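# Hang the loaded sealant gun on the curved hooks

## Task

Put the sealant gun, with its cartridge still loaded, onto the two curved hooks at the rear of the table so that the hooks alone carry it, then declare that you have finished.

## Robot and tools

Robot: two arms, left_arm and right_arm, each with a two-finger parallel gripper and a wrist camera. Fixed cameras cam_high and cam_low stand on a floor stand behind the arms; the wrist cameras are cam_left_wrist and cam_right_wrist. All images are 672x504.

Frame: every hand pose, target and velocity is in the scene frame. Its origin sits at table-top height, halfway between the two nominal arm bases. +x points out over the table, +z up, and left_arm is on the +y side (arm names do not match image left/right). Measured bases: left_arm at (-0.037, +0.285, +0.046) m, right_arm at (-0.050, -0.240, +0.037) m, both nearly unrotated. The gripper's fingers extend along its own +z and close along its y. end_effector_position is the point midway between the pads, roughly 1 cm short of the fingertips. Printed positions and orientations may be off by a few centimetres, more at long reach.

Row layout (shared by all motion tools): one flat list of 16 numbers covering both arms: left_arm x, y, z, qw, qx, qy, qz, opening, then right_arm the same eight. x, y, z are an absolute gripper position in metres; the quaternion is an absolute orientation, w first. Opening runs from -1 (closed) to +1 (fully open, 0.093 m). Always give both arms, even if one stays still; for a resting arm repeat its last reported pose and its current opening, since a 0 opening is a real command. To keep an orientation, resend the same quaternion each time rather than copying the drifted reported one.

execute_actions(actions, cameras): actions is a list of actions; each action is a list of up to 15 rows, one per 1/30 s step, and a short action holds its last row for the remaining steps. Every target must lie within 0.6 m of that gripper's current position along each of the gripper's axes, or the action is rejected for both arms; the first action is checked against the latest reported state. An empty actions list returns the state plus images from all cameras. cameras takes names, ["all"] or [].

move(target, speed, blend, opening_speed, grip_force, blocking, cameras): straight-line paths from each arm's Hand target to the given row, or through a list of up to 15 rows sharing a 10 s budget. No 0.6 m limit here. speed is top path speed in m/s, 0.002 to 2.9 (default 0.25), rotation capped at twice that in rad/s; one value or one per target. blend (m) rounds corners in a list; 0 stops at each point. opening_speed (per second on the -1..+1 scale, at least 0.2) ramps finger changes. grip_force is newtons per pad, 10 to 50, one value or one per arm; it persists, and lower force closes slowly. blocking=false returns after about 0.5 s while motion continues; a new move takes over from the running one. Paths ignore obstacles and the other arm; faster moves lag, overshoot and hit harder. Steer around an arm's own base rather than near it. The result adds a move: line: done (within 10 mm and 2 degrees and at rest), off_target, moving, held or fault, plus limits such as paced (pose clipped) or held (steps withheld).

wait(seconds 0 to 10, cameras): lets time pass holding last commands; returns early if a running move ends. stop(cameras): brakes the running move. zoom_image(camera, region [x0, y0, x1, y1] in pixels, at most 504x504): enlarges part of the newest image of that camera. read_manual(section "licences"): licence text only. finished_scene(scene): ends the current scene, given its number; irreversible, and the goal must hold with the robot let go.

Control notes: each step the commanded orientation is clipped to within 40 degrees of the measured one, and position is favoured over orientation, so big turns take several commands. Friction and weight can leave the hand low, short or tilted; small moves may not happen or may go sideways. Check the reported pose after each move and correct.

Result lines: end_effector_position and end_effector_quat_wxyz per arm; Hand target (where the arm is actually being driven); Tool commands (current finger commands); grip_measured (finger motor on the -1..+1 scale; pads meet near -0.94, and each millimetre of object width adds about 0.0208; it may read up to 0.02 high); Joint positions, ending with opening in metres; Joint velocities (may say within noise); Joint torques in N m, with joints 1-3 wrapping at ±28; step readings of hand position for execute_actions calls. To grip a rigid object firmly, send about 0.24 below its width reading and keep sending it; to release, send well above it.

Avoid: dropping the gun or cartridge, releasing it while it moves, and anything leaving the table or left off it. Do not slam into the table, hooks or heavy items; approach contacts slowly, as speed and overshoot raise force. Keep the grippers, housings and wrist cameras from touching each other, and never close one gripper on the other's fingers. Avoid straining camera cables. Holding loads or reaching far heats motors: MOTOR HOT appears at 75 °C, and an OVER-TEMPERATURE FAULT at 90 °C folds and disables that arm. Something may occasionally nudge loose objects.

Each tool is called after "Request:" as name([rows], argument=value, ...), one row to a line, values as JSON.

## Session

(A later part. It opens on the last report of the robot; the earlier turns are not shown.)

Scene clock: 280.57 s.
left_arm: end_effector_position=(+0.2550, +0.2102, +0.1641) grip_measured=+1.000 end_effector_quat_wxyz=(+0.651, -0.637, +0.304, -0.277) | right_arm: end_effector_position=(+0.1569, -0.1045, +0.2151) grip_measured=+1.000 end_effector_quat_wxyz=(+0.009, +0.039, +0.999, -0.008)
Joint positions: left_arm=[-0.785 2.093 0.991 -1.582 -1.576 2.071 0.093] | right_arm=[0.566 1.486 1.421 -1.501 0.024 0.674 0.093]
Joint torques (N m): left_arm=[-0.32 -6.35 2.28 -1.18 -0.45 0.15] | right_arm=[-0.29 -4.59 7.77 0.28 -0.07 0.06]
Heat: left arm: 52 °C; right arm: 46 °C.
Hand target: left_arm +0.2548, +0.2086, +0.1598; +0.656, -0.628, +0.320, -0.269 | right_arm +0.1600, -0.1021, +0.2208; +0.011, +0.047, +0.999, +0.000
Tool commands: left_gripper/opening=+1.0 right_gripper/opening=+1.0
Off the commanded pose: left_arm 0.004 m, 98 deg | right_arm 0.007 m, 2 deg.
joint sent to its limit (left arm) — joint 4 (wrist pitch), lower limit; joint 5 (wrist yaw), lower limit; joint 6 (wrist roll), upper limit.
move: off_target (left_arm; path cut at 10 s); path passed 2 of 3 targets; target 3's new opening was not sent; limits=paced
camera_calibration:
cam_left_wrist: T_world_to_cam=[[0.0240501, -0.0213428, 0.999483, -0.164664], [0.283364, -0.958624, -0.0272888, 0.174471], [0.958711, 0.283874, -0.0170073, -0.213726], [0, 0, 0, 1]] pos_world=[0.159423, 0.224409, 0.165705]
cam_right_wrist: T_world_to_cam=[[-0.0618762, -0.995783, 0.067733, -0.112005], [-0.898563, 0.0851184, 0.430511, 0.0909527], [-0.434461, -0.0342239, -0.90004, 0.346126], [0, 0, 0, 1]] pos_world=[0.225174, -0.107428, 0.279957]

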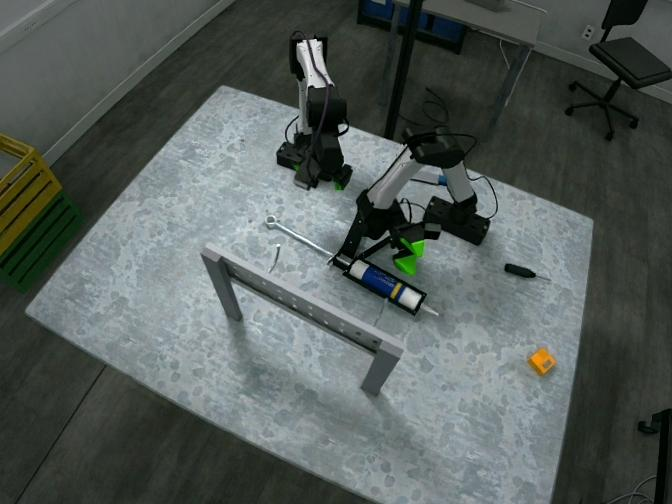

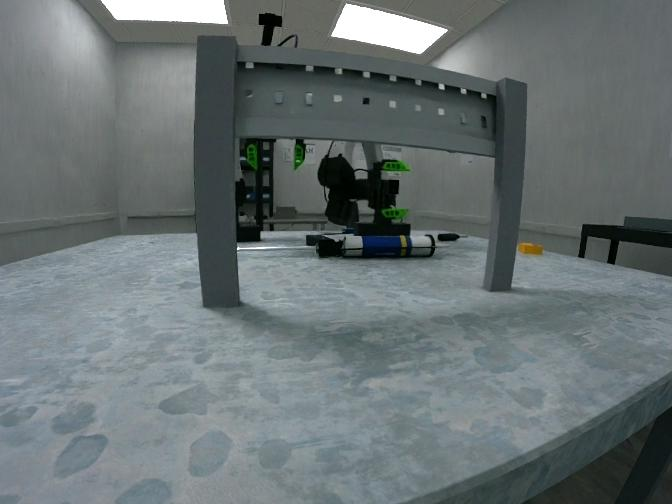

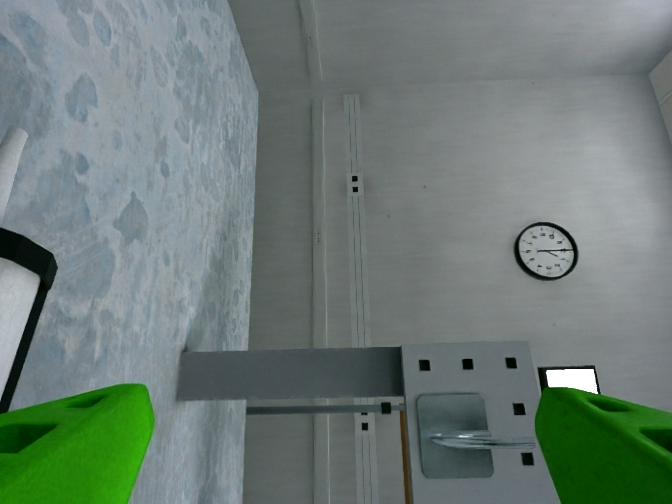

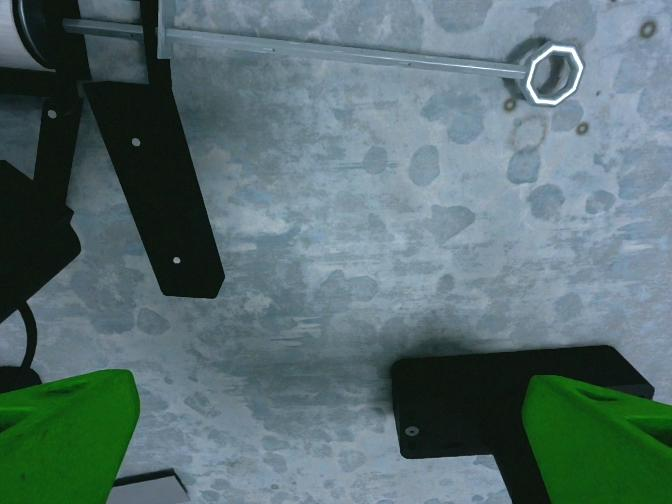

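Request:
move([
  [0.2,0.26,0.28,0.26,0,0.966,0,1,0.157,-0.1,0.22,0,0.048,0.9988,0,1],
  [0.23,0.23,0.2,0,0.06,-0.998,0,1,0.157,-0.1,0.22,0,0.048,0.9988,0,1],
], speed=0.4, cameras=["cam_high"])

Request:
move([
  [0.255,0.21,0.16,0,0.672,-0.74,0,1,0.157,-0.06,0.22,0,0.048,0.9988,0,1],
], speed=0.4, cameras=["all"])

Scene clock: 293.73 s.
left_arm: end_effector_position=(+0.2261, +0.2314, +0.2004) grip_measured=+1.000 end_effector_quat_wxyz=(+0.633, -0.645, +0.286, -0.319) | right_arm: end_effector_position=(+0.1544, -0.1035, +0.2146) grip_measured=+1.000 end_effector_quat_wxyz=(-0.001, +0.042, +0.999, -0.008)
Joint positions: left_arm=[-0.82 1.839 0.831 -1.582 -1.579 2.071 0.093] | right_arm=[0.566 1.495 1.427 -1.514 0.011 0.68 0.093]
Joint torques (N m): left_arm=[0.64 -4.52 4.05 -1.08 -0.49 0.14] | right_arm=[0.06 -4.48 7.73 0.24 -0.07 0.06]
Heat: left arm: 49 °C; right arm: 43 °C.
Hand target: left_arm +0.2292, +0.2297, +0.1993; +0.637, -0.641, +0.291, -0.314 | right_arm +0.1569, -0.1001, +0.2199; +0.000, +0.048, +0.999, +0.000
Off the commanded pose: left_arm 0.004 m, 142 deg; orientation clipped | right_arm 0.007 m, 1 deg.
joint sent to its limit (left arm) — joint 4 (wrist pitch), lower limit; joint 5 (wrist yaw), lower limit; joint 6 (wrist roll), upper limit. The joint targets are off in orientation, not in position.
move: off_target (left_arm); limits=paced
Images, in order (width x height): cam_high 672x504.

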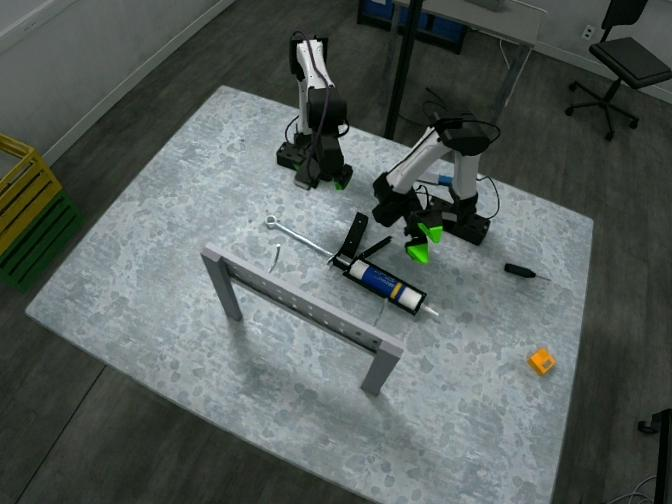

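Scene clock: 296.27 s.
left_arm: end_effector_position=(+0.2500, +0.2122, +0.1652) grip_measured=+1.000 end_effector_quat_wxyz=(+0.652, -0.633, +0.312, -0.277) | right_arm: end_effector_position=(+0.1555, -0.0684, +0.2150) grip_measured=+1.000 end_effector_quat_wxyz=(-0.002, +0.043, +0.999, -0.008)
Joint positions: left_arm=[-0.795 2.077 0.961 -1.582 -1.579 2.071 0.093] | right_arm=[0.672 1.58 1.511 -1.516 0.01 0.789 0.093]
Joint torques (N m): left_arm=[0.1 -8.14 2.55 -1.17 -0.32 0.06] | right_arm=[0.18 -6.2 5.45 0.34 0.03 -0.06]
Heat: left arm: 49 °C; right arm: 43 °C.
Hand target: left_arm +0.2499, +0.2123, +0.1653; +0.652, -0.633, +0.312, -0.277 | right_arm +0.1554, -0.0686, +0.2150; -0.002, +0.043, +0.999, -0.008
Off the commanded pose: left_arm 0.008 m, 98 deg | right_arm 0.010 m, 1 deg.
move: held (left_arm, right_arm; a check stopped the path); limits=paced,held
pose unreachable (left arm): on one or more control steps of this call, first in action 0 (counted from 0), this arm could not follow its commanded pose, so it was not sent that pose on those steps. It may still have moved: this result reports where it is.
cause: moving toward the commanded pose would bring a part of the arm too close to another arm (this arm's forearm (the part past joint 3) and the right arm's fingers, along the way the arms are being sent, or toward where that arm still pushes).
pose unreachable (right arm): on one or more control steps of this call, first in action 0 (counted from 0), this arm could not follow its commanded pose, so it was not sent that pose on those steps. It may still have moved: this result reports where it is.
cause: moving toward the commanded pose would bring a part of the arm too close to another arm (this arm's fingers and the left arm's forearm (the part past joint 3), where that arm would come to rest).
camera_calibration:
cam_left_wrist: T_world_to_cam=[[0.0319146, -0.0327065, 0.998955, -0.165049], [0.271547, -0.961587, -0.0401584, 0.183525], [0.961896, 0.272545, -0.0218074, -0.2071], [0, 0, 0, 1]] pos_world=[0.154641, 0.227521, 0.167731]
cam_right_wrist: T_world_to_cam=[[-0.0695569, -0.99521, 0.0686882, -0.0751508], [-0.888366, 0.0931198, 0.449594, 0.0814723], [-0.453837, -0.0297479, -0.890588, 0.347891], [0, 0, 0, 1]] pos_world=[0.225036, -0.0720286, 0.27836]

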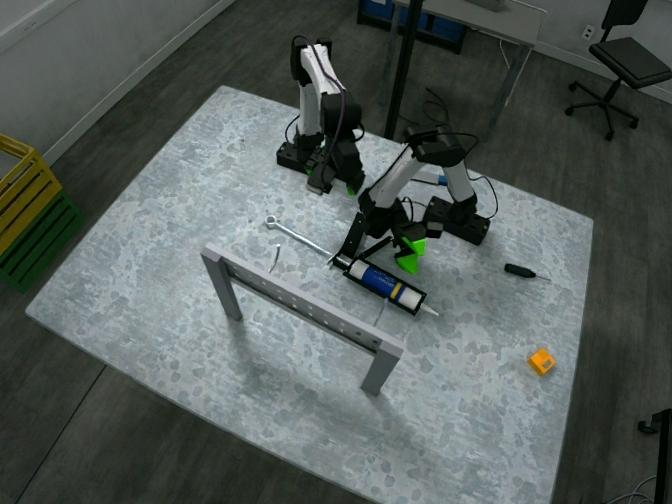

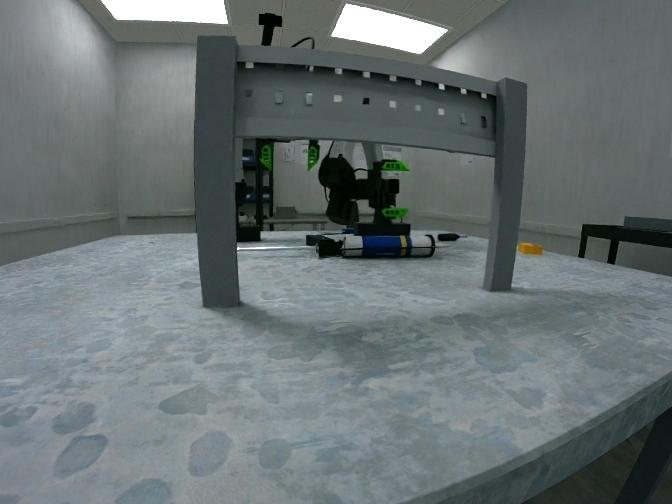

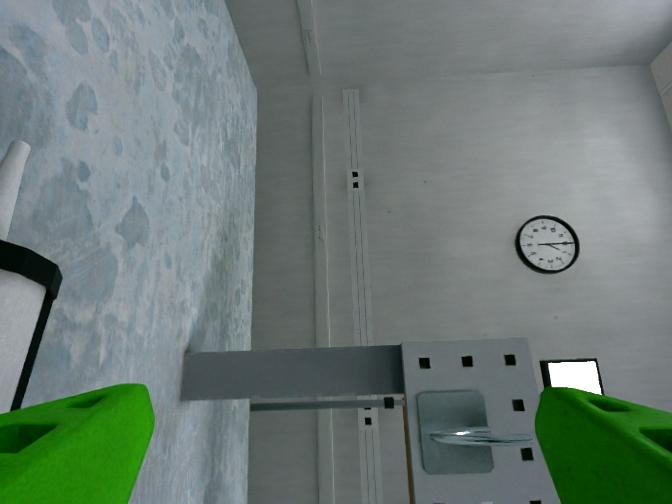

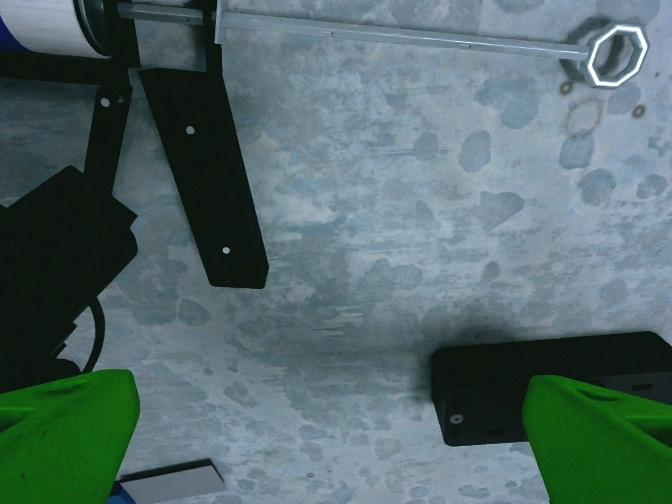

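Request:
move([
  [0.25,0.2,0.2,0,0.74,0.672,0,1,0.155,-0.1,0.22,0,0.048,0.9988,0,1],
  [0.25,0.23,0.2,0,0.0,1,0,1,0.155,-0.1,0.22,0,0.048,0.9988,0,1],
], speed=0.5)

Scene clock: 305.00 s.
left_arm: end_effector_position=(+0.2497, +0.2126, +0.1650) grip_measured=+1.000 end_effector_quat_wxyz=(+0.652, -0.635, +0.310, -0.275) | right_arm: end_effector_position=(+0.1555, -0.0684, +0.2150) grip_measured=+1.000 end_effector_quat_wxyz=(-0.002, +0.043, +0.999, -0.008)
Joint positions: left_arm=[-0.795 2.077 0.962 -1.582 -1.574 2.071 0.093] | right_arm=[0.672 1.58 1.511 -1.516 0.01 0.789 0.093]
Joint torques (N m): left_arm=[0.1 -8.06 2.51 -1.16 -0.33 0.08] | right_arm=[-0.18 -6.6 5.16 0.35 0.02 -0.11]
Heat: left arm: 48 °C; right arm: 43 °C.
Hand target: left_arm +0.2497, +0.2126, +0.1650; +0.652, -0.635, +0.311, -0.275 | right_arm +0.1554, -0.0702, +0.2153; -0.001, +0.044, +0.999, -0.008
Off the commanded pose: left_arm 0.039 m, 144 deg | right_arm 0.032 m, 1 deg.
move: held (left_arm; a check stopped the path), off_target (right_arm; braked when a check withheld steps of left_arm); path passed 0 of 2 targets; limits=held
pose unreachable (left arm): on one or more control steps of this call, first in action 0 (counted from 0), this arm could not follow its commanded pose, so it was not sent that pose on those steps. It may still have moved: this result reports where it is.
cause: moving toward the commanded pose would bring a part of the arm too close to another arm (this arm's forearm (the part past joint 3) and the right arm's fingers, 13 mm apart when this arm was first held).

Back the right arm away first.

Request:
move(target=[0.25,0.2126,0.165,0.652,-0.635,0.31,-0.275,1,0.14,-0.25,0.27,0,0.048,0.9988,0,1])

Request:
move([
  [0.25,0.2,0.2,0.5,-0.5,0.5,-0.5,1,0.14,-0.25,0.27,0,0.048,0.9988,0,1],
  [0.25,0.2,0.2,0.69,-0.15,0.69,-0.15,1,0.14,-0.25,0.27,0,0.048,0.9988,0,1],
  [0.25,0.23,0.2,0.26,0,0.966,0,1,0.14,-0.25,0.27,0,0.048,0.9988,0,1],
], speed=0.5, cameras=["cam_high"])

Scene clock: 313.63 s.
left_arm: end_effector_position=(+0.2497, +0.2126, +0.1650) grip_measured=+1.000 end_effector_quat_wxyz=(+0.652, -0.635, +0.310, -0.275) | right_arm: end_effector_position=(+0.1423, -0.2509, +0.2690) grip_measured=+1.000 end_effector_quat_wxyz=(+0.116, +0.050, +0.992, -0.005)
Joint positions: left_arm=[-0.795 2.077 0.962 -1.582 -1.574 2.071 0.093] | right_arm=[-0.079 1.147 1.375 -1.566 0.01 0.052 0.093]
Joint torques (N m): left_arm=[0.16 -8.08 2.74 -1.16 -0.32 0.09] | right_arm=[-0.24 -2.32 5.26 0.82 -0.11 -0.15]
Heat: left arm: 47 °C; right arm: 42 °C.
Hand target: left_arm +0.2500, +0.2127, +0.1650; +0.652, -0.635, +0.310, -0.275 | right_arm +0.1403, -0.2501, +0.2692; +0.115, +0.048, +0.992, -0.001
Off the commanded pose: left_arm 0.000 m, 0 deg | right_arm 0.003 m, 13 deg.
joint sent to its limit (right arm) — joint 4 (wrist pitch), lower limit. The joint targets are off in orientation, not in position.
move: off_target (right_arm)

Scene clock: 319.23 s.
left_arm: end_effector_position=(+0.2502, +0.2270, +0.1914) grip_measured=+1.000 end_effector_quat_wxyz=(+0.642, -0.656, +0.261, -0.300) | right_arm: end_effector_position=(+0.1423, -0.2509, +0.2690) grip_measured=+1.000 end_effector_quat_wxyz=(+0.116, +0.050, +0.992, -0.005)
Joint positions: left_arm=[-0.753 1.956 0.955 -1.582 -1.578 2.071 0.093] | right_arm=[-0.079 1.147 1.375 -1.566 0.01 0.051 0.093]
Joint torques (N m): left_arm=[0.36 -10.78 2.58 -1.07 -0.52 0.14] | right_arm=[-0.16 -2.37 5.27 0.82 -0.11 -0.17]
Heat: left arm: 47 °C; right arm: 42 °C.
Hand target: left_arm +0.2494, +0.2297, +0.1990; +0.641, -0.656, +0.256, -0.306 | right_arm +0.1403, -0.2501, +0.2692; +0.115, +0.048, +0.992, -0.001
Off the commanded pose: left_arm 0.009 m, 130 deg; orientation clipped | right_arm 0.003 m, 13 deg.
joint sent to its limit (left arm) — joint 4 (wrist pitch), lower limit; joint 5 (wrist yaw), lower limit; joint 6 (wrist roll), upper limit. The joint targets are off in orientation, not in position.
joint sent to its limit (right arm) — joint 4 (wrist pitch), lower limit. The joint targets are off in orientation, not in position.
move: off_target (left_arm, right_arm); limits=paced
Images, in order (width x height): cam_high 672x504.

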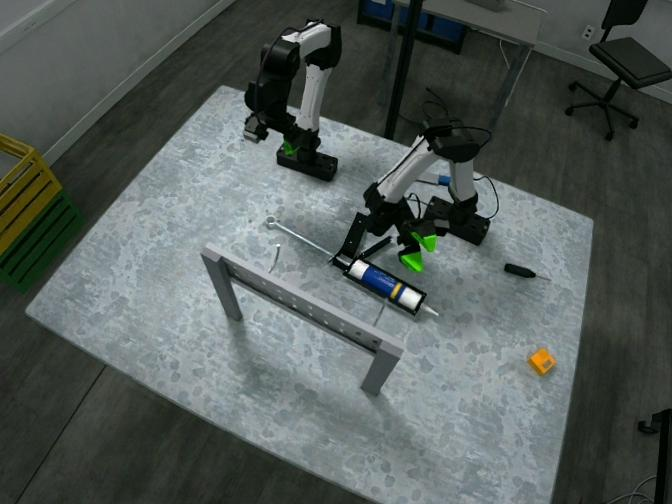

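Request:
move([
  [0.2,0.3,0.3,0.653,-0.271,0.653,0.271,1,0.142,-0.25,0.269,0.116,0.05,0.992,0,1],
  [0.2,0.27,0.28,0.707,0,0.707,0,1,0.142,-0.25,0.269,0.116,0.05,0.992,0,1],
], speed=0.5, cameras=["cam_high"])

Scene clock: 335.73 s.
left_arm: end_effector_position=(+0.1996, +0.2719, +0.2814) grip_measured=+1.000 end_effector_quat_wxyz=(-0.550, +0.695, -0.115, +0.449) | right_arm: end_effector_position=(+0.1423, -0.2509, +0.2690) grip_measured=+1.000 end_effector_quat_wxyz=(+0.116, +0.050, +0.992, -0.005)
Joint positions: left_arm=[-0.786 1.356 0.819 -1.582 -1.579 2.072 0.093] | right_arm=[-0.079 1.147 1.375 -1.566 0.01 0.051 0.093]
Joint torques (N m): left_arm=[-0.42 -1.92 3.95 -0.45 -0.71 0.14] | right_arm=[-0.17 -1.99 5.3 0.87 -0.11 -0.1]
Heat: left arm: 47 °C; right arm: 42 °C.
Hand target: left_arm +0.2001, +0.2699, +0.2791; -0.556, +0.691, -0.129, +0.443 | right_arm +0.1419, -0.2500, +0.2690; +0.116, +0.050, +0.992, +0.000
Off the commanded pose: left_arm 0.002 m, 124 deg; orientation clipped | right_arm 0.001 m, 1 deg.
joint sent to its limit (left arm) — joint 4 (wrist pitch), lower limit; joint 5 (wrist yaw), lower limit; joint 6 (wrist roll), upper limit. The joint targets are off in orientation, not in position.
move: off_target (left_arm); limits=paced
Images, in order (width x height): cam_high 672x504.

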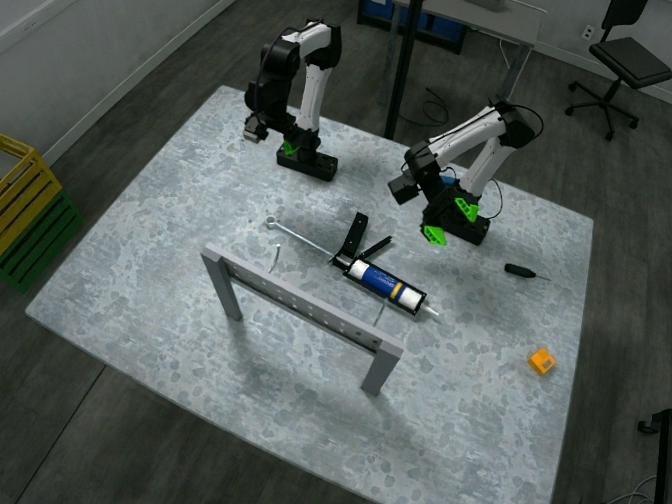

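Request:
move([
  [0.2,0.27,0.28,-0.252,0.659,0.248,0.664,1,0.142,-0.25,0.269,0.116,0.05,0.992,0,1],
  [0.2,0.27,0.28,0.1745,0.398,0.581,0.688,1,0.142,-0.25,0.269,0.116,0.05,0.992,0,1],
], speed=0.6)

Scene clock: 350.67 s.
left_arm: end_effector_position=(+0.2009, +0.2705, +0.2807) grip_measured=+1.000 end_effector_quat_wxyz=(+0.165, +0.400, +0.580, +0.690) | right_arm: end_effector_position=(+0.1423, -0.2509, +0.2690) grip_measured=+1.000 end_effector_quat_wxyz=(+0.116, +0.050, +0.992, -0.005)
Joint positions: left_arm=[-0.786 1.007 0.599 -0.554 -1.579 0.979 0.093] | right_arm=[-0.079 1.147 1.375 -1.566 0.01 0.051 0.093]
Joint torques (N m): left_arm=[-0.53 -2.41 5.33 1.47 -0.58 -0.17] | right_arm=[-0.18 -2 5.35 0.88 -0.11 -0.09]
Heat: left arm: 43 °C; right arm: 41 °C.
Hand target: left_arm +0.1999, +0.2700, +0.2800; +0.173, +0.398, +0.582, +0.688 | right_arm +0.1419, -0.2500, +0.2690; +0.116, +0.050, +0.992, +0.000
Off the commanded pose: left_arm 0.001 m, 1 deg | right_arm 0.001 m, 1 deg.
move: done

Request:
move([
  [0.2,0.27,0.28,0.653,-0.271,0.653,0.271,1,0.142,-0.25,0.269,0.116,0.05,0.992,0,1],
  [0.2,0.27,0.28,0.707,0,0.707,0,1,0.142,-0.25,0.269,0.116,0.05,0.992,0,1],
], speed=0.6)

Scene clock: 364.90 s.
left_arm: end_effector_position=(+0.2002, +0.2699, +0.2739) grip_measured=+1.000 end_effector_quat_wxyz=(+0.707, +0.001, +0.708, +0.003) | right_arm: end_effector_position=(+0.1423, -0.2509, +0.2690) grip_measured=+1.000 end_effector_quat_wxyz=(+0.116, +0.050, +0.992, -0.005)
Joint positions: left_arm=[-0.163 0.128 0.216 -0.09 -0.223 0.006 0.093] | right_arm=[-0.079 1.147 1.375 -1.566 0.01 0.051 0.093]
Joint torques (N m): left_arm=[0.55 3.84 8.06 2.45 0.11 -0.04] | right_arm=[-0.17 -1.95 5.38 0.87 -0.12 -0.11]
Heat: left arm: 41 °C; right arm: 41 °C.
Hand target: left_arm +0.1999, +0.2700, +0.2799; +0.707, +0.000, +0.707, +0.000 | right_arm +0.1419, -0.2500, +0.2690; +0.116, +0.050, +0.992, +0.000
Off the commanded pose: left_arm 0.006 m, 0 deg | right_arm 0.001 m, 1 deg.
move: done

Request:
move([
  [0.22,0.25,0.22,0.26,0,0.966,0,1,0.142,-0.25,0.269,0.116,0.05,0.992,0,1],
  [0.25,0.22,0.18,0,-0.383,0.924,0,1,0.142,-0.25,0.269,0.116,0.05,0.992,0,1],
  [0.268,0.21,0.13,0,-0.672,0.74,0,1,0.15,-0.05,0.22,0,0.048,0.9988,0,1],
], speed=0.5, blend=0.02, cameras=["all"])

Scene clock: 376.17 s.
left_arm: end_effector_position=(+0.2690, +0.2122, +0.1375) grip_measured=+1.000 end_effector_quat_wxyz=(-0.006, +0.671, -0.742, +0.007) | right_arm: end_effector_position=(+0.1474, -0.0564, +0.2140) grip_measured=+1.000 end_effector_quat_wxyz=(-0.006, +0.045, +0.999, -0.012)
Joint positions: left_arm=[-0.178 1.728 1.329 -1.153 -0.003 -1.704 0.093] | right_arm=[0.724 1.597 1.524 -1.523 0.008 0.844 0.093]
Joint torques (N m): left_arm=[-0.53 -6.49 4.71 0.66 -0.01 -0.05] | right_arm=[0.59 -5.91 7.72 0.32 -0.05 0.06]
Heat: left arm: 40 °C; right arm: 41 °C.
Hand target: left_arm +0.2679, +0.2101, +0.1301; +0.000, -0.672, +0.740, +0.000 | right_arm +0.1499, -0.0501, +0.2200; +0.000, +0.048, +0.999, +0.000
Off the commanded pose: left_arm 0.008 m, 1 deg | right_arm 0.009 m, 2 deg.
move: done
camera_calibration:
cam_left_wrist: T_world_to_cam=[[0.99587, -0.0899824, 0.0120526, -0.249469], [-0.0866532, -0.902524, 0.421831, 0.197516], [-0.0270796, -0.421134, -0.906594, 0.308913], [0, 0, 0, 1]] pos_world=[0.273919, 0.285909, 0.199747]
cam_right_wrist: T_world_to_cam=[[-0.07197, -0.994527, 0.0757431, -0.0646831], [-0.883754, 0.0987898, 0.457405, 0.0716276], [-0.462384, -0.0340188, -0.886027, 0.343687], [0, 0, 0, 1]] pos_world=[0.217562, -0.0597133, 0.276653]

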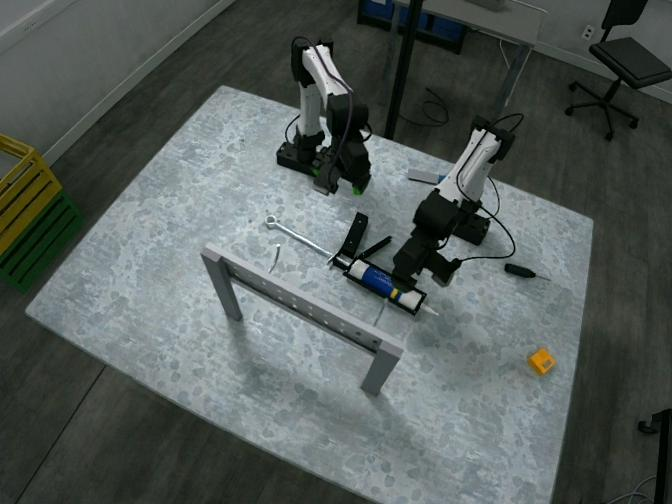

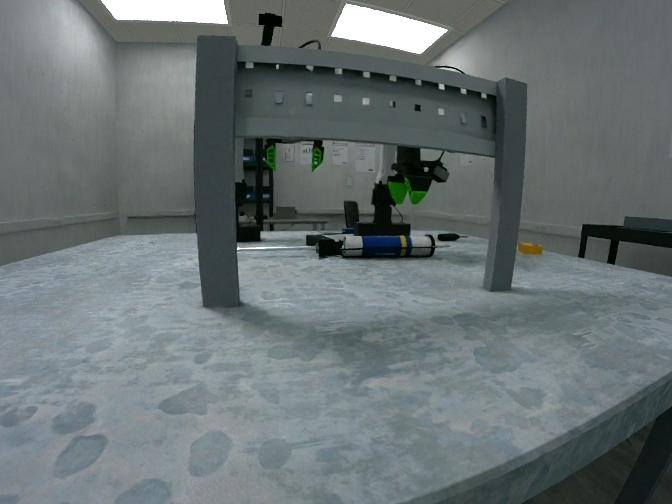

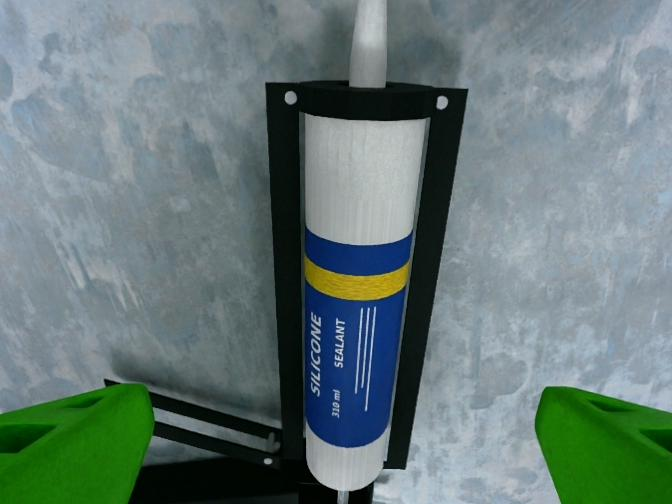

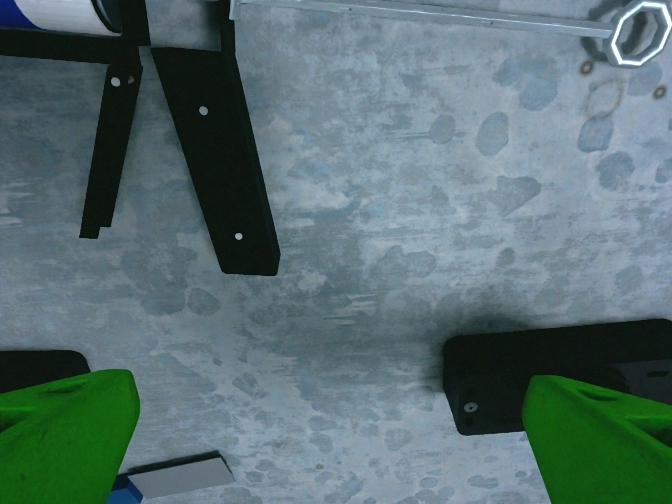

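Request:
move(target=[0.279,0.21,0.07,0,-0.672,0.74,0,1,0.155,0.0,0.10,0,0.048,0.9988,0,0.35], speed=0.15, cameras=["cam_left_wrist","cam_right_wrist"])

Scene clock: 398.30 s.
left_arm: end_effector_position=(+0.2802, +0.2095, +0.0777) grip_measured=+1.000 end_effector_quat_wxyz=(-0.006, +0.671, -0.742, +0.006) | right_arm: end_effector_position=(+0.1559, -0.0034, +0.1026) grip_measured=+0.352 end_effector_quat_wxyz=(+0.001, +0.045, +0.999, -0.005)
Joint positions: left_arm=[-0.178 1.832 1.21 -0.931 -0.003 -1.705 0.093] | right_arm=[0.828 1.766 1.267 -1.078 0.007 0.948 0.062]
Joint torques (N m): left_arm=[0.24 -7.02 4.62 0.64 -0.02 -0.01] | right_arm=[0.61 -7.41 5.05 0.53 -0.02 0.09]
Heat: left arm: 41 °C; right arm: 44 °C.
Hand target: left_arm +0.2788, +0.2100, +0.0702; +0.000, -0.672, +0.740, +0.000 | right_arm +0.1550, +0.0000, +0.1001; +0.000, +0.048, +0.999, +0.000
Off the commanded pose: left_arm 0.008 m, 1 deg | right_arm 0.004 m, 1 deg.
move: done
camera_calibration:
cam_left_wrist: T_world_to_cam=[[0.995909, -0.0896443, 0.0113395, -0.26025], [-0.0860491, -0.902619, 0.421753, 0.221149], [-0.0275724, -0.421003, -0.90664, 0.253977], [0, 0, 0, 1]] pos_world=[0.285218, 0.283209, 0.139947]
cam_right_wrist: T_world_to_cam=[[-0.0729903, -0.995468, 0.0609546, -0.00130662], [-0.890466, 0.0925723, 0.445535, 0.127186], [-0.449158, -0.0217583, -0.893187, 0.249504], [0, 0, 0, 1]] pos_world=[0.225227, -0.00764581, 0.166268]
Images, in order (width x height): cam_left_wrist 672x504, cam_right_wrist 672x504.

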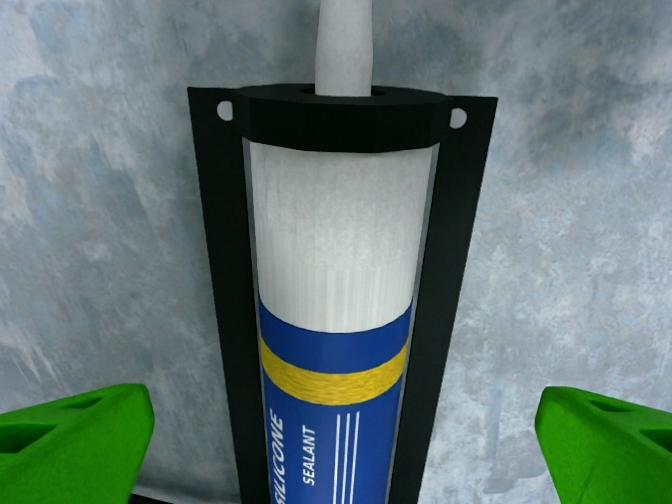

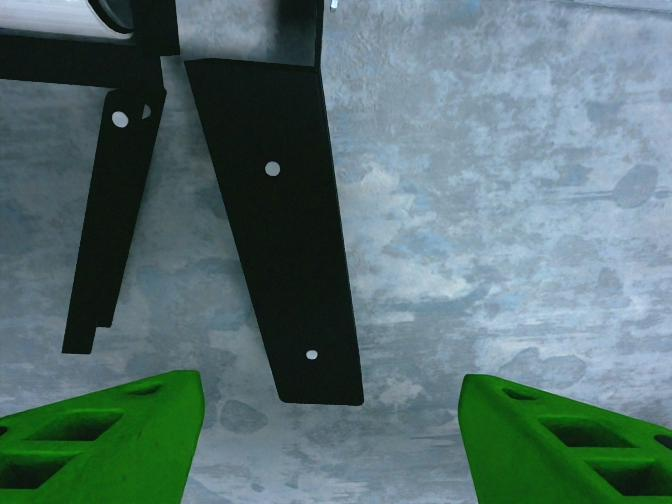

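Request:
move([
  [0.279,0.21,0.03,0,-0.672,0.74,0,1,0.155,0.008,0.05,0,-0.03,0.9995,0,0.35],
  [0.279,0.211,0.012,0,-0.672,0.74,0,1,0.155,0.009,0.018,0,-0.03,0.9995,0,0.35],
], speed=0.07, cameras=["cam_left_wrist","cam_right_wrist","cam_low"])

Request:
zoom_image(camera="cam_low", region=[280, 170, 460, 280])

Scene clock: 416.50 s.
left_arm: end_effector_position=(+0.2819, +0.2091, +0.0204) grip_measured=+1.000 end_effector_quat_wxyz=(-0.007, +0.671, -0.742, +0.007) | right_arm: end_effector_position=(+0.1573, +0.0056, +0.0216) grip_measured=+0.352 end_effector_quat_wxyz=(+0.001, -0.023, +1.000, -0.004)
Joint positions: left_arm=[-0.178 1.94 1.099 -0.71 -0.003 -1.705 0.093] | right_arm=[0.843 1.915 1.111 -0.771 0.007 0.828 0.062]
Joint torques (N m): left_arm=[0.58 -7.36 4.14 0.65 0 0.03] | right_arm=[0.84 -7.82 4.41 0.53 -0.05 -0.13]
Heat: left arm: 41 °C; right arm: 43 °C.
Hand target: left_arm +0.2788, +0.2110, +0.0122; +0.000, -0.672, +0.740, +0.000 | right_arm +0.1550, +0.0089, +0.0180; +0.000, -0.030, +1.000, +0.000
Off the commanded pose: left_arm 0.009 m, 1 deg | right_arm 0.005 m, 1 deg.
move: done
camera_calibration:
cam_left_wrist: T_world_to_cam=[[0.995883, -0.0896231, 0.0135719, -0.261205], [-0.0869604, -0.902379, 0.422077, 0.245375], [-0.0255808, -0.42152, -0.906458, 0.201408], [0, 0, 0, 1]] pos_world=[0.286619, 0.282908, 0.0825456]
cam_right_wrist: T_world_to_cam=[[0.0620777, -0.996278, 0.0598047, -0.00857314], [-0.894858, -0.0290214, 0.445406, 0.165078], [-0.442012, -0.0811665, -0.893329, 0.177184], [0, 0, 0, 1]] pos_world=[0.226571, 0.010631, 0.0852694]
Images, in order (width x height): cam_low 672x504, cam_left_wrist 672x504, cam_right_wrist 672x504.

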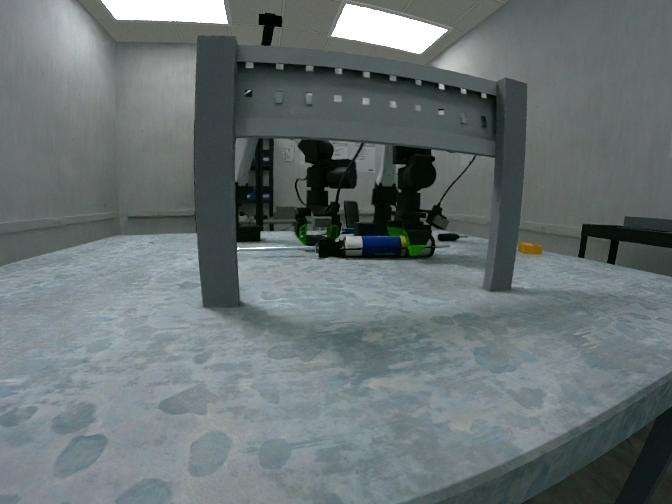

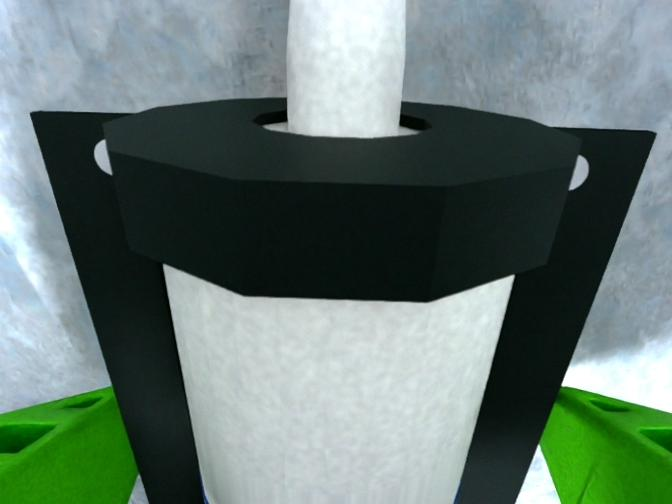

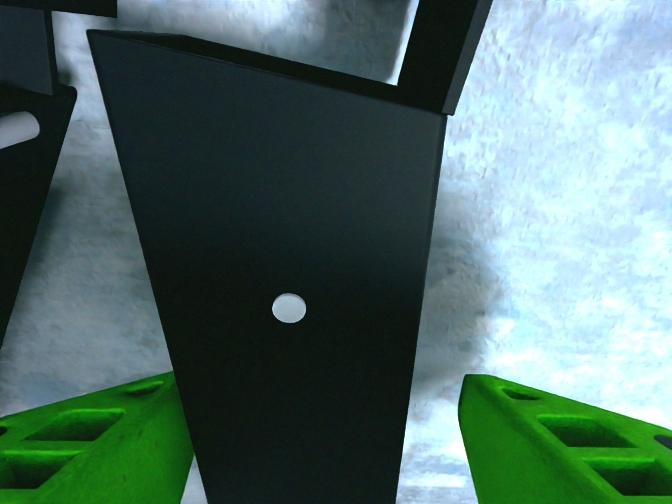

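Scaled by 2.800 from the camera's 672x504 image, which has a finer 960x720 frame.

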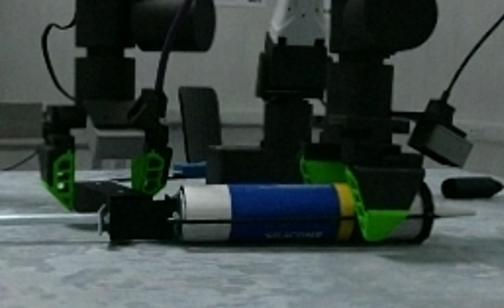

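Request:
move([
  [0.279,0.211,0.012,0,-0.672,0.74,0,1,0.155,0.015,0.018,0,-0.03,0.9995,0,0.35],
  [0.279,0.211,0.012,0,-0.672,0.74,0,0.1,0.155,0.015,0.018,0,-0.03,0.9995,0,-0.5],
], speed=0.05, opening_speed=0.4, cameras=["cam_left_wrist","cam_right_wrist"])

Scene clock: 424.90 s.
left_arm: end_effector_position=(+0.2799, +0.2094, +0.0200) grip_measured=+0.588 end_effector_quat_wxyz=(-0.005, +0.671, -0.742, +0.004) | right_arm: end_effector_position=(+0.1529, +0.0108, +0.0177) grip_measured=-0.255 end_effector_quat_wxyz=(-0.003, -0.030, +1.000, -0.001)
Joint positions: left_arm=[-0.178 1.94 1.097 -0.716 -0.002 -1.704 0.073] | right_arm=[0.858 1.928 1.111 -0.759 -0.004 0.828 0.033]
Joint torques (N m): left_arm=[0.55 -7.35 4.19 0.69 -0.03 0.01] | right_arm=[0.58 -7.69 6.09 0.35 0.06 0.01]
Heat: left arm: 41 °C; right arm: 42 °C.
Hand target: left_arm +0.2788, +0.2110, +0.0122; +0.000, -0.672, +0.740, +0.000 | right_arm +0.1550, +0.0149, +0.0180; +0.000, -0.030, +1.000, +0.000
Off the commanded pose: left_arm 0.008 m, 1 deg | right_arm 0.005 m, 0 deg.
move: done
camera_calibration:
cam_left_wrist: T_world_to_cam=[[0.995926, -0.0899567, 0.00629654, -0.259095], [-0.0842095, -0.902775, 0.421789, 0.245], [-0.0322584, -0.420601, -0.906672, 0.202891], [0, 0, 0, 1]] pos_world=[0.285216, 0.283209, 0.0822487]
cam_right_wrist: T_world_to_cam=[[0.0777893, -0.995561, 0.0529786, -0.00515409], [-0.890154, -0.0454261, 0.453391, 0.162253], [-0.448972, -0.082428, -0.889736, 0.173163], [0, 0, 0, 1]] pos_world=[0.222576, 0.0165128, 0.0807784]
Images, in order (width x height): cam_left_wrist 672x504, cam_right_wrist 672x504.

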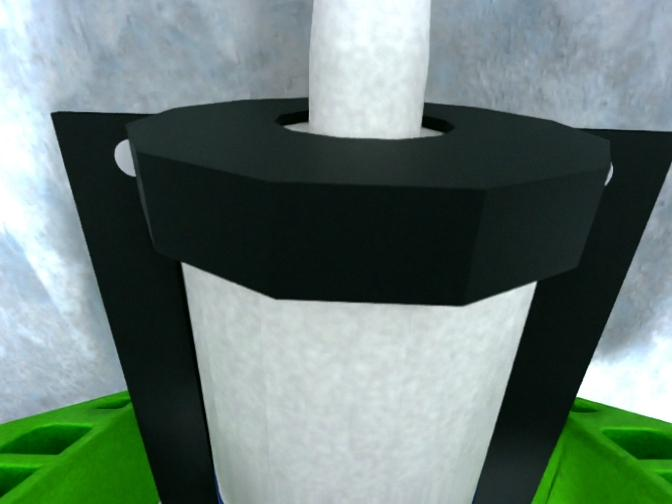

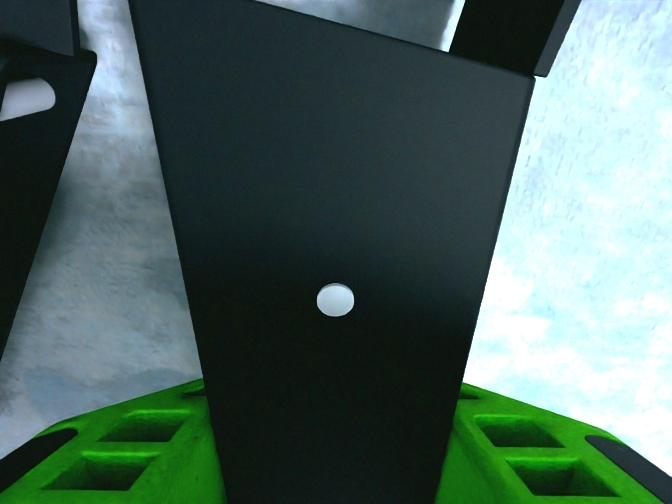

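Request:
move(target=[0.279,0.211,0.092,0,-0.672,0.74,0,0.1,0.155,0.015,0.098,0,-0.03,0.9995,0,-0.5], speed=0.08, cameras=["cam_low","cam_left_wrist","cam_right_wrist"])

Request:
zoom_image(camera="cam_low", region=[230, 150, 460, 280])

Scene clock: 431.77 s.
left_arm: end_effector_position=(+0.2729, +0.2104, +0.0685) grip_measured=+0.586 end_effector_quat_wxyz=(+0.014, +0.669, -0.743, -0.019) | right_arm: end_effector_position=(+0.1465, +0.0128, +0.0741) grip_measured=-0.259 end_effector_quat_wxyz=(-0.030, -0.031, +0.999, -0.005)
Joint positions: left_arm=[-0.178 1.875 1.226 -0.968 0.002 -1.701 0.073] | right_arm=[0.859 1.858 1.264 -1.024 -0.039 0.827 0.033]
Joint torques (N m): left_arm=[0.57 -14.35 7.08 0.04 -0.07 -0.01] | right_arm=[0.5 -13.15 8.18 -0.15 0.39 0.03]
Heat: left arm: 42 °C; right arm: 42 °C.
Hand target: left_arm +0.2785, +0.2110, +0.0911; +0.000, -0.672, +0.740, +0.000 | right_arm +0.1545, +0.0146, +0.0973; +0.000, -0.030, +1.000, +0.001
Off the commanded pose: left_arm 0.024 m, 3 deg | right_arm 0.025 m, 4 deg.
move: off_target (left_arm, right_arm)
camera_calibration:
cam_left_wrist: T_world_to_cam=[[0.99427, -0.0927283, -0.0531818, -0.247218], [-0.0622283, -0.906606, 0.417365, 0.219924], [-0.0869165, -0.411665, -0.907181, 0.260052], [0, 0, 0, 1]] pos_world=[0.28209, 0.283515, 0.130978]
cam_right_wrist: T_world_to_cam=[[0.0813948, -0.99489, 0.0597389, -0.00667922], [-0.86451, -0.0406469, 0.50097, 0.123691], [-0.495982, -0.0924212, -0.8634, 0.225667], [0, 0, 0, 1]] pos_world=[0.219403, 0.019239, 0.133275]
Images, in order (width x height): cam_low 672x504, cam_left_wrist 672x504, cam_right_wrist 672x504.

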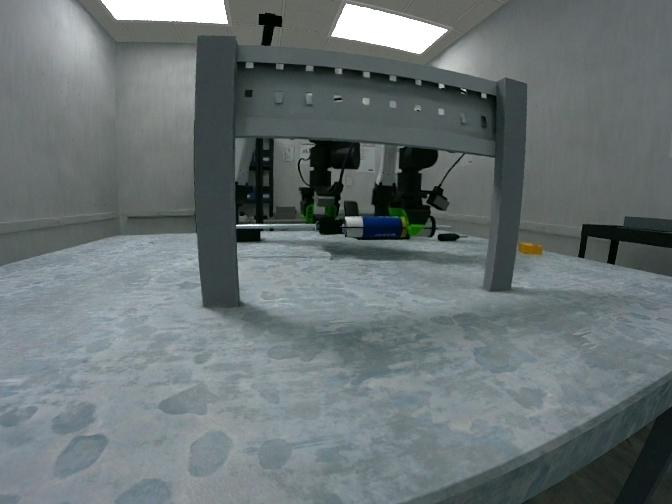

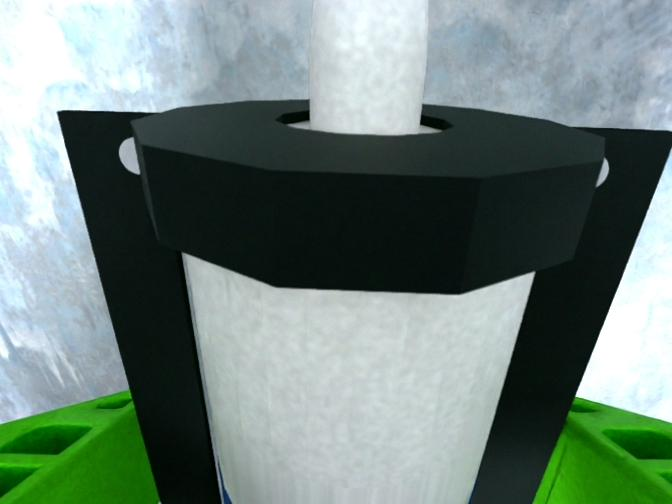

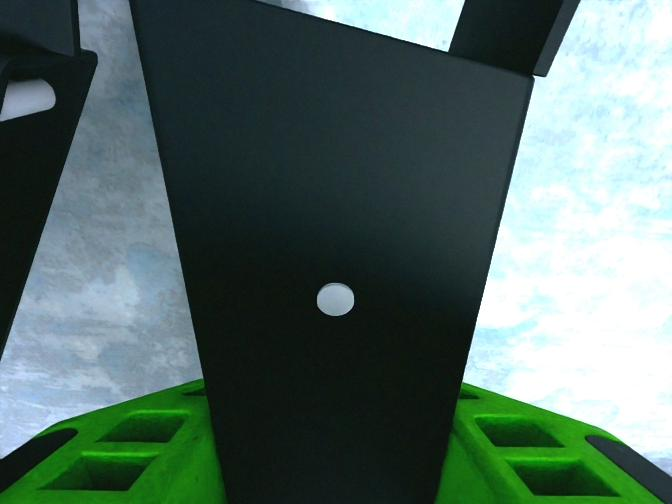

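Scaled by 2.191 from the camera's 672x504 image, which has a finer 960x720 frame.

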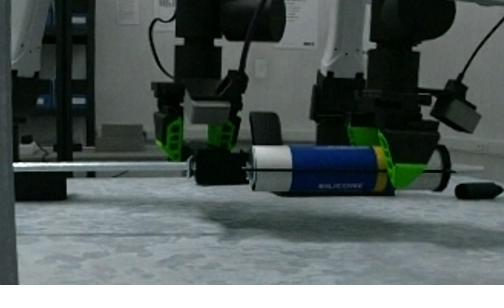

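Request:
move([
  [0.275,0.211,0.18,0,-0.672,0.74,0,0.1,0.151,0.012,0.183,0,-0.03,0.9995,0,-0.5],
  [0.275,0.211,0.24,0.174,-0.649,0.715,-0.192,0.1,0.165,0.011,0.188,0.257,-0.029,0.9654,-0.033,-0.5],
  [0.275,0.211,0.28,0.336,-0.582,0.641,-0.37,0.1,0.203,0.007,0.19,0.496,-0.026,0.8656,-0.063,-0.5],
], speed=0.15, blend=0.02, cameras=["all"])

Request:
zoom_image(camera="cam_low", region=[230, 100, 460, 280])

Scene clock: 458.77 s.
left_arm: end_effector_position=(+0.2676, +0.2154, +0.2540) grip_measured=+0.586 end_effector_quat_wxyz=(-0.311, +0.601, -0.658, +0.330) | right_arm: end_effector_position=(+0.1912, +0.0135, +0.1612) grip_measured=-0.259 end_effector_quat_wxyz=(+0.445, -0.037, +0.893, -0.057)
Joint positions: left_arm=[-0.279 0.962 0.809 -0.493 -0.21 -1.712 0.073] | right_arm=[1.158 1.574 0.997 -0.621 0.873 0.931 0.033]
Joint torques (N m): left_arm=[-0.69 -4.89 7.09 2.95 -0.18 0.18] | right_arm=[-0.25 -10.78 6 1.32 1.52 -0.49]
Heat: left arm: 47 °C; right arm: 45 °C.
Hand target: left_arm +0.2732, +0.2116, +0.2803; +0.336, -0.583, +0.641, -0.369 | right_arm +0.2017, +0.0065, +0.1892; +0.493, -0.022, +0.867, -0.066
Off the commanded pose: left_arm 0.027 m, 6 deg | right_arm 0.032 m, 7 deg.
move: off_target (left_arm, right_arm)
camera_calibration:
cam_left_wrist: T_world_to_cam=[[0.591785, -0.0490287, 0.804604, -0.35119], [-0.409656, -0.877938, 0.247804, 0.276455], [0.694243, -0.476258, -0.539635, 0.141458], [0, 0, 0, 1]] pos_world=[0.222874, 0.292863, 0.290398]
cam_right_wrist: T_world_to_cam=[[-0.0167986, -0.983708, 0.178986, -0.0154758], [-0.895861, -0.0646869, -0.439601, 0.276789], [0.444017, -0.167731, -0.880179, 0.147117], [0, 0, 0, 1]] pos_world=[0.182382, 0.027357, 0.253936]

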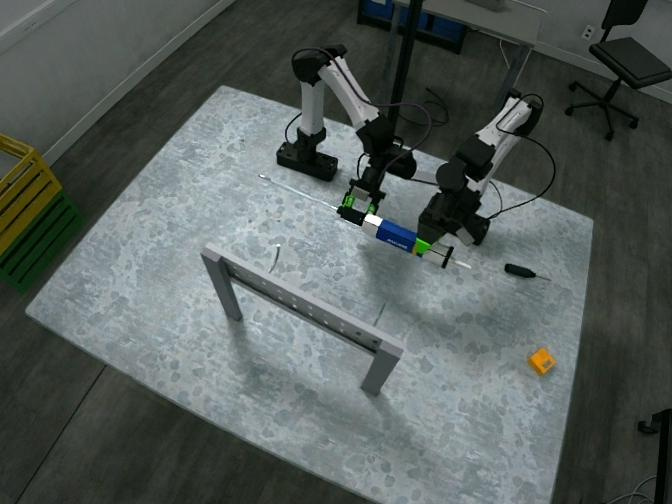

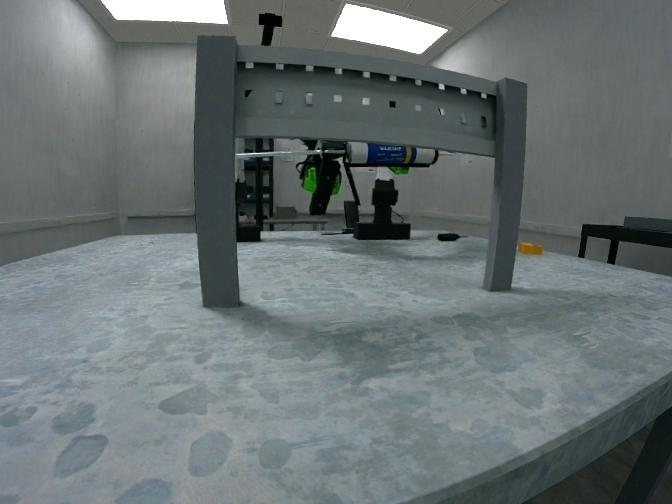

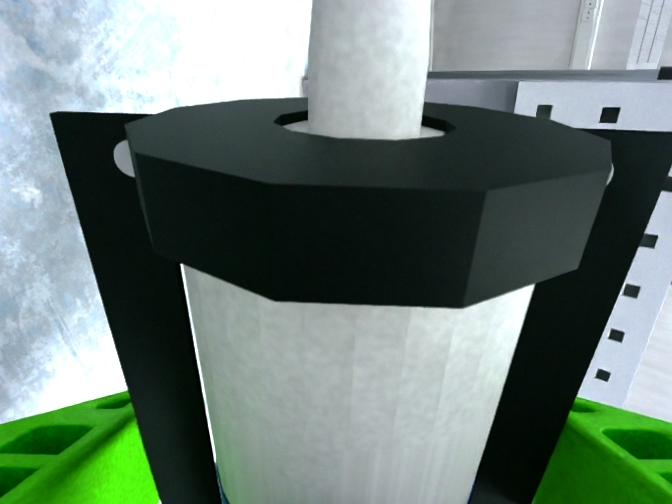

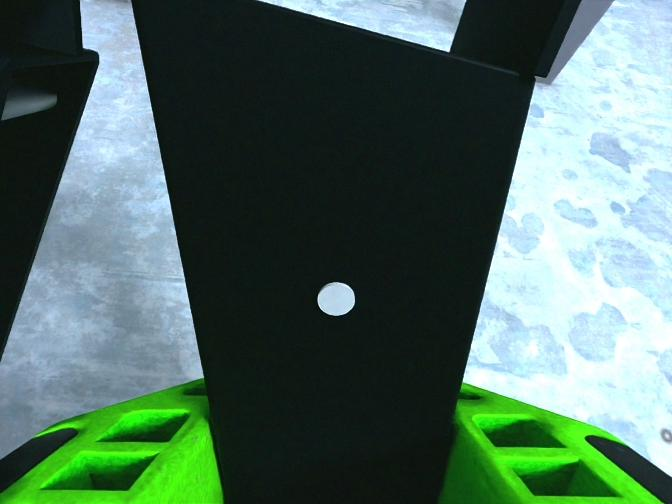

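Scaled by 2.191 from the camera's 672x504 image, which has a finer 960x720 frame.

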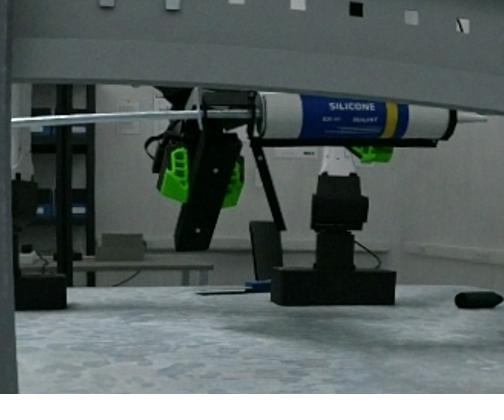

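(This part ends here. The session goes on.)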